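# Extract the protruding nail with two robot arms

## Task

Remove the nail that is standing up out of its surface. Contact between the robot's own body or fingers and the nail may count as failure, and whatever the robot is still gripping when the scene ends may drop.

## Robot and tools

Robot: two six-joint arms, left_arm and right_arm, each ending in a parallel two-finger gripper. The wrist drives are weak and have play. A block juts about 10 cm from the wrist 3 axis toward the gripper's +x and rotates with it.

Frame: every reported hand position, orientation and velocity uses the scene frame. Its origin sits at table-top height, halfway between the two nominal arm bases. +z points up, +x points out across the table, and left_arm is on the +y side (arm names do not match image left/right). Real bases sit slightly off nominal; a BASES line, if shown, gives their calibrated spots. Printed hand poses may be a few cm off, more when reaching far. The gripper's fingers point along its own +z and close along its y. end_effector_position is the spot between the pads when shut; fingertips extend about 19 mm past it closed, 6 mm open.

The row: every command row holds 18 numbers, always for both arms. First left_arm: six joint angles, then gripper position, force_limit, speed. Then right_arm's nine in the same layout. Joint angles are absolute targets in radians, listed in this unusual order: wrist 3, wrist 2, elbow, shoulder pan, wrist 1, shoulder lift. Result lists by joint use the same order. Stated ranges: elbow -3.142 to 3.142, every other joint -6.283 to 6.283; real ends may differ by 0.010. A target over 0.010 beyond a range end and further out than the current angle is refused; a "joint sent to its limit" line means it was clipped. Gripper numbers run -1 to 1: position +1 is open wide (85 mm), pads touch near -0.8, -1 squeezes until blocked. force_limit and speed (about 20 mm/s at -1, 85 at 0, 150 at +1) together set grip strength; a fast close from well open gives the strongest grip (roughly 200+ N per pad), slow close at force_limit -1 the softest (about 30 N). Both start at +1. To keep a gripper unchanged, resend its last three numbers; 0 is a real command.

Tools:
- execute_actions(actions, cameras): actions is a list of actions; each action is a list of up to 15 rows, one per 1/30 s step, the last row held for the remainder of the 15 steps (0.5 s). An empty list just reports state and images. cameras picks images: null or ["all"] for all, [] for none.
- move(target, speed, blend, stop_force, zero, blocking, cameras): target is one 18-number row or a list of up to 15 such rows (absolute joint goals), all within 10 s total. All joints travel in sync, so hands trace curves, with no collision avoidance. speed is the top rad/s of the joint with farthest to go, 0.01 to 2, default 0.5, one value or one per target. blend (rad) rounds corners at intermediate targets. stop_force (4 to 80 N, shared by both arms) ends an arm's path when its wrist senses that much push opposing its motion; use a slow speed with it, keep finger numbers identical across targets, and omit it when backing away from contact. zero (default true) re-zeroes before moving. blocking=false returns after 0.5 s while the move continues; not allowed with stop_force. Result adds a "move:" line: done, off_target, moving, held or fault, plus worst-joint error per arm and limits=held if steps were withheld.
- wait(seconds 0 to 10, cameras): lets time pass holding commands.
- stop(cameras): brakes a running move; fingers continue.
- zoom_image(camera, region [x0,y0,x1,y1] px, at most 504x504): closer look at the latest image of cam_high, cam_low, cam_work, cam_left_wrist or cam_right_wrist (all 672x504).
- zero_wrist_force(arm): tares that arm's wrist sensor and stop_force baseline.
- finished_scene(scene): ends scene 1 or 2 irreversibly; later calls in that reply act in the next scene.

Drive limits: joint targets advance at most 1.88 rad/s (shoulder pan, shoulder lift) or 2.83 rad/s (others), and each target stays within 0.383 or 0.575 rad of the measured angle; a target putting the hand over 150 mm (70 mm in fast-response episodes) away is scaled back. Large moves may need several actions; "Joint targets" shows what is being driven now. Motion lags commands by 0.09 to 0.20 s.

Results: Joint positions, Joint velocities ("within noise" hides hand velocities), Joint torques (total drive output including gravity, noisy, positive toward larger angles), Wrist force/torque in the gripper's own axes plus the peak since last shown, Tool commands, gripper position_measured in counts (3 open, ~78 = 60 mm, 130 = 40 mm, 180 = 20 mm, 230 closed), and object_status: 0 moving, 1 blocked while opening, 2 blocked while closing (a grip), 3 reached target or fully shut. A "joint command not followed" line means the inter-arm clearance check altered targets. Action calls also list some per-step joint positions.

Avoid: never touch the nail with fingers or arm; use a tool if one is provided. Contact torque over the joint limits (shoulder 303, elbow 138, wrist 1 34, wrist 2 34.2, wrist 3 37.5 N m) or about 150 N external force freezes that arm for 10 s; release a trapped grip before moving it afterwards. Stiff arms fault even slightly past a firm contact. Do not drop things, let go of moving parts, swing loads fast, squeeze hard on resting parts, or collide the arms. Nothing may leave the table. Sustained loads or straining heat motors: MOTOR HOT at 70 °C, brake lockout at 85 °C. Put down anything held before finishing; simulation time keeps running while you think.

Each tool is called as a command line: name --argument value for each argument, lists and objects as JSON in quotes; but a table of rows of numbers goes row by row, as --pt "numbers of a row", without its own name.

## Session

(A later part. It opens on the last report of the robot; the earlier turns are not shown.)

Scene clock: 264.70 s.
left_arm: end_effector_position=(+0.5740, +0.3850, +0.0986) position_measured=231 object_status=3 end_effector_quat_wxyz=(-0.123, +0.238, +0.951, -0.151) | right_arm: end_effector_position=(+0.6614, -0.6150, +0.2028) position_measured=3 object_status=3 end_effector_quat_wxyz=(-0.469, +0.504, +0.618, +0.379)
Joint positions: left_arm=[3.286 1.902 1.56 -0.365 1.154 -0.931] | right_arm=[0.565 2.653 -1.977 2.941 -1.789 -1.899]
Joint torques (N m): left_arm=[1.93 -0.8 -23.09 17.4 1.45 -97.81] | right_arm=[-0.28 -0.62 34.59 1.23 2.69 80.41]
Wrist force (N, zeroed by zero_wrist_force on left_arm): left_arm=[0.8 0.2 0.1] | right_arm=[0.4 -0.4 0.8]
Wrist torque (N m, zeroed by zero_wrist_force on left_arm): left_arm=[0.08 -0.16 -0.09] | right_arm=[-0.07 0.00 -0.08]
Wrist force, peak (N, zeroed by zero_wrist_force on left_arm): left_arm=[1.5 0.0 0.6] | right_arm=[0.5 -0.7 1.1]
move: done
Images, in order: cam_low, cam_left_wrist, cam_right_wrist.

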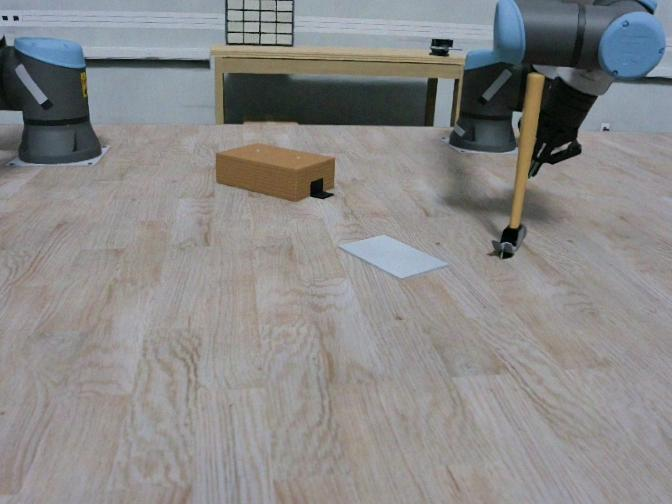

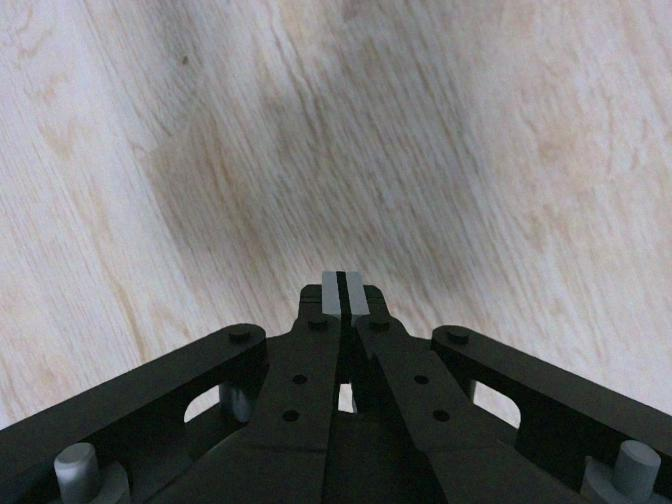

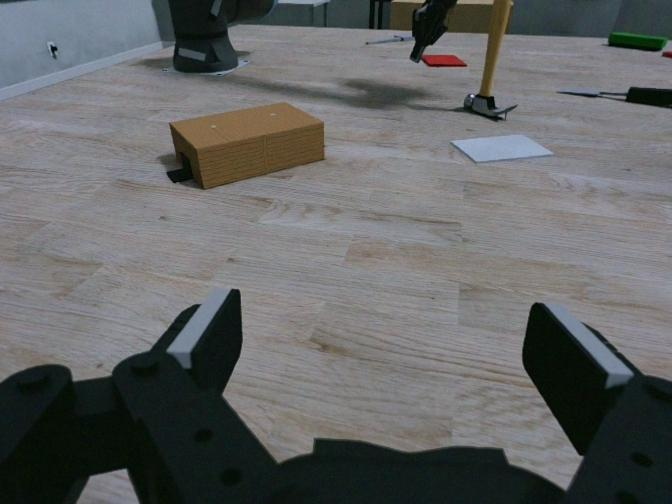

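move --target '[3.28643, 1.90229, 1.55997, -0.36461, 1.15413, -1.13, -0.98, 1, -1, 0.565, 2.653, -1.977, 2.941, -1.789, -1.899, 1, 1, 1]' --speed 0.25 --cameras '["cam_right_wrist", "cam_low", "cam_high"]'

zoom_image --camera "cam_right_wrist" --region '[440, 0, 580, 140]'

zoom_image --camera "cam_right_wrist" --region '[160, 90, 340, 200]'

Scene clock: 267.00 s.
left_arm: end_effector_position=(+0.5770, +0.3838, +0.2296) position_measured=231 object_status=3 end_effector_quat_wxyz=(-0.026, +0.256, +0.953, -0.163) | right_arm: end_effector_position=(+0.6614, -0.6150, +0.2028) position_measured=3 object_status=3 end_effector_quat_wxyz=(-0.469, +0.504, +0.618, +0.379)
Joint positions: left_arm=[3.286 1.902 1.56 -0.365 1.154 -1.13] | right_arm=[0.565 2.653 -1.977 2.941 -1.789 -1.899]
Joint torques (N m): left_arm=[1.68 -0.85 -40.87 13.57 2.41 -87.01] | right_arm=[-0.23 -0.54 34.85 4.86 2.77 78.04]
Wrist force (N, zeroed by zero_wrist_force on left_arm): left_arm=[0.8 0.3 -0.1] | right_arm=[0.1 -0.3 0.9]
Wrist torque (N m, zeroed by zero_wrist_force on left_arm): left_arm=[0.10 -0.20 -0.06] | right_arm=[-0.06 0.06 -0.08]
Wrist force, peak (N, zeroed by zero_wrist_force on left_arm): left_arm=[0.3 1.1 2.3] | right_arm=[0.3 -0.1 1.2]
move: done
Images, in order: cam_high, cam_low, cam_right_wrist.

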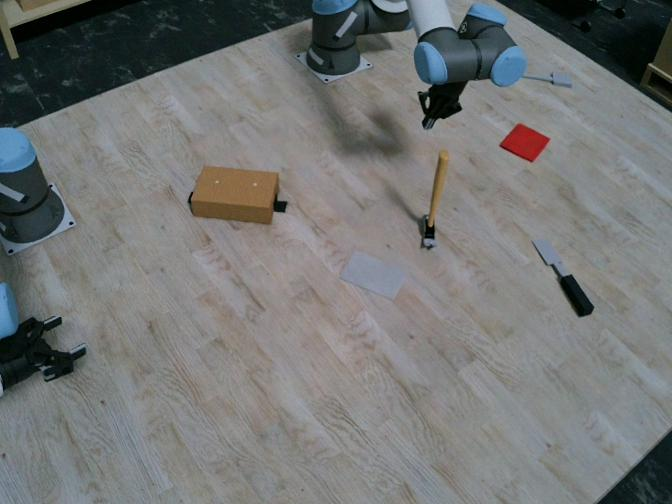

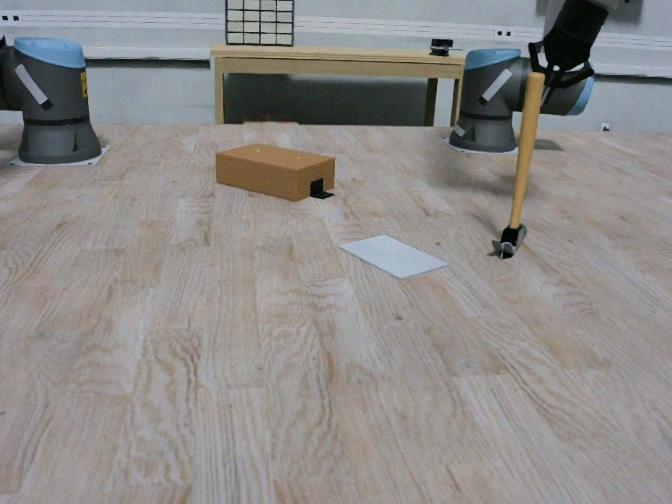

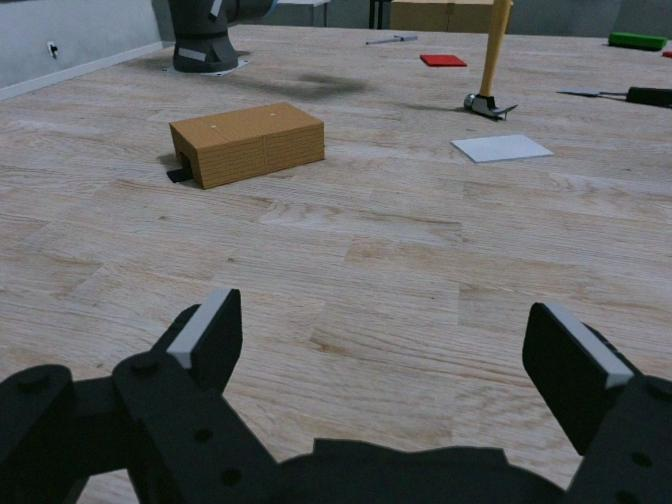

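Scaled by 3.600 from the camera's 672x504 image, which has a finer 960x720 frame.

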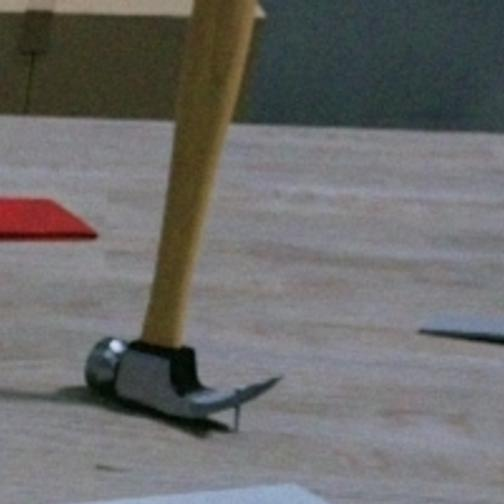

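Scaled by 2.800 from the camera's 672x504 image, which has a finer 960x720 frame.

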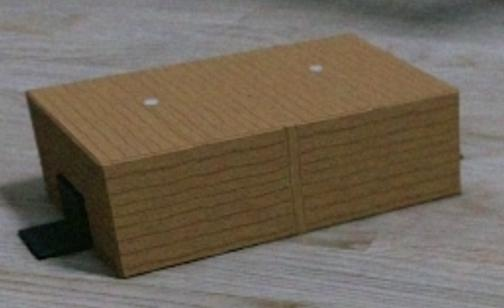

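finished_scene --scene 1

The scene is finished: the task was done.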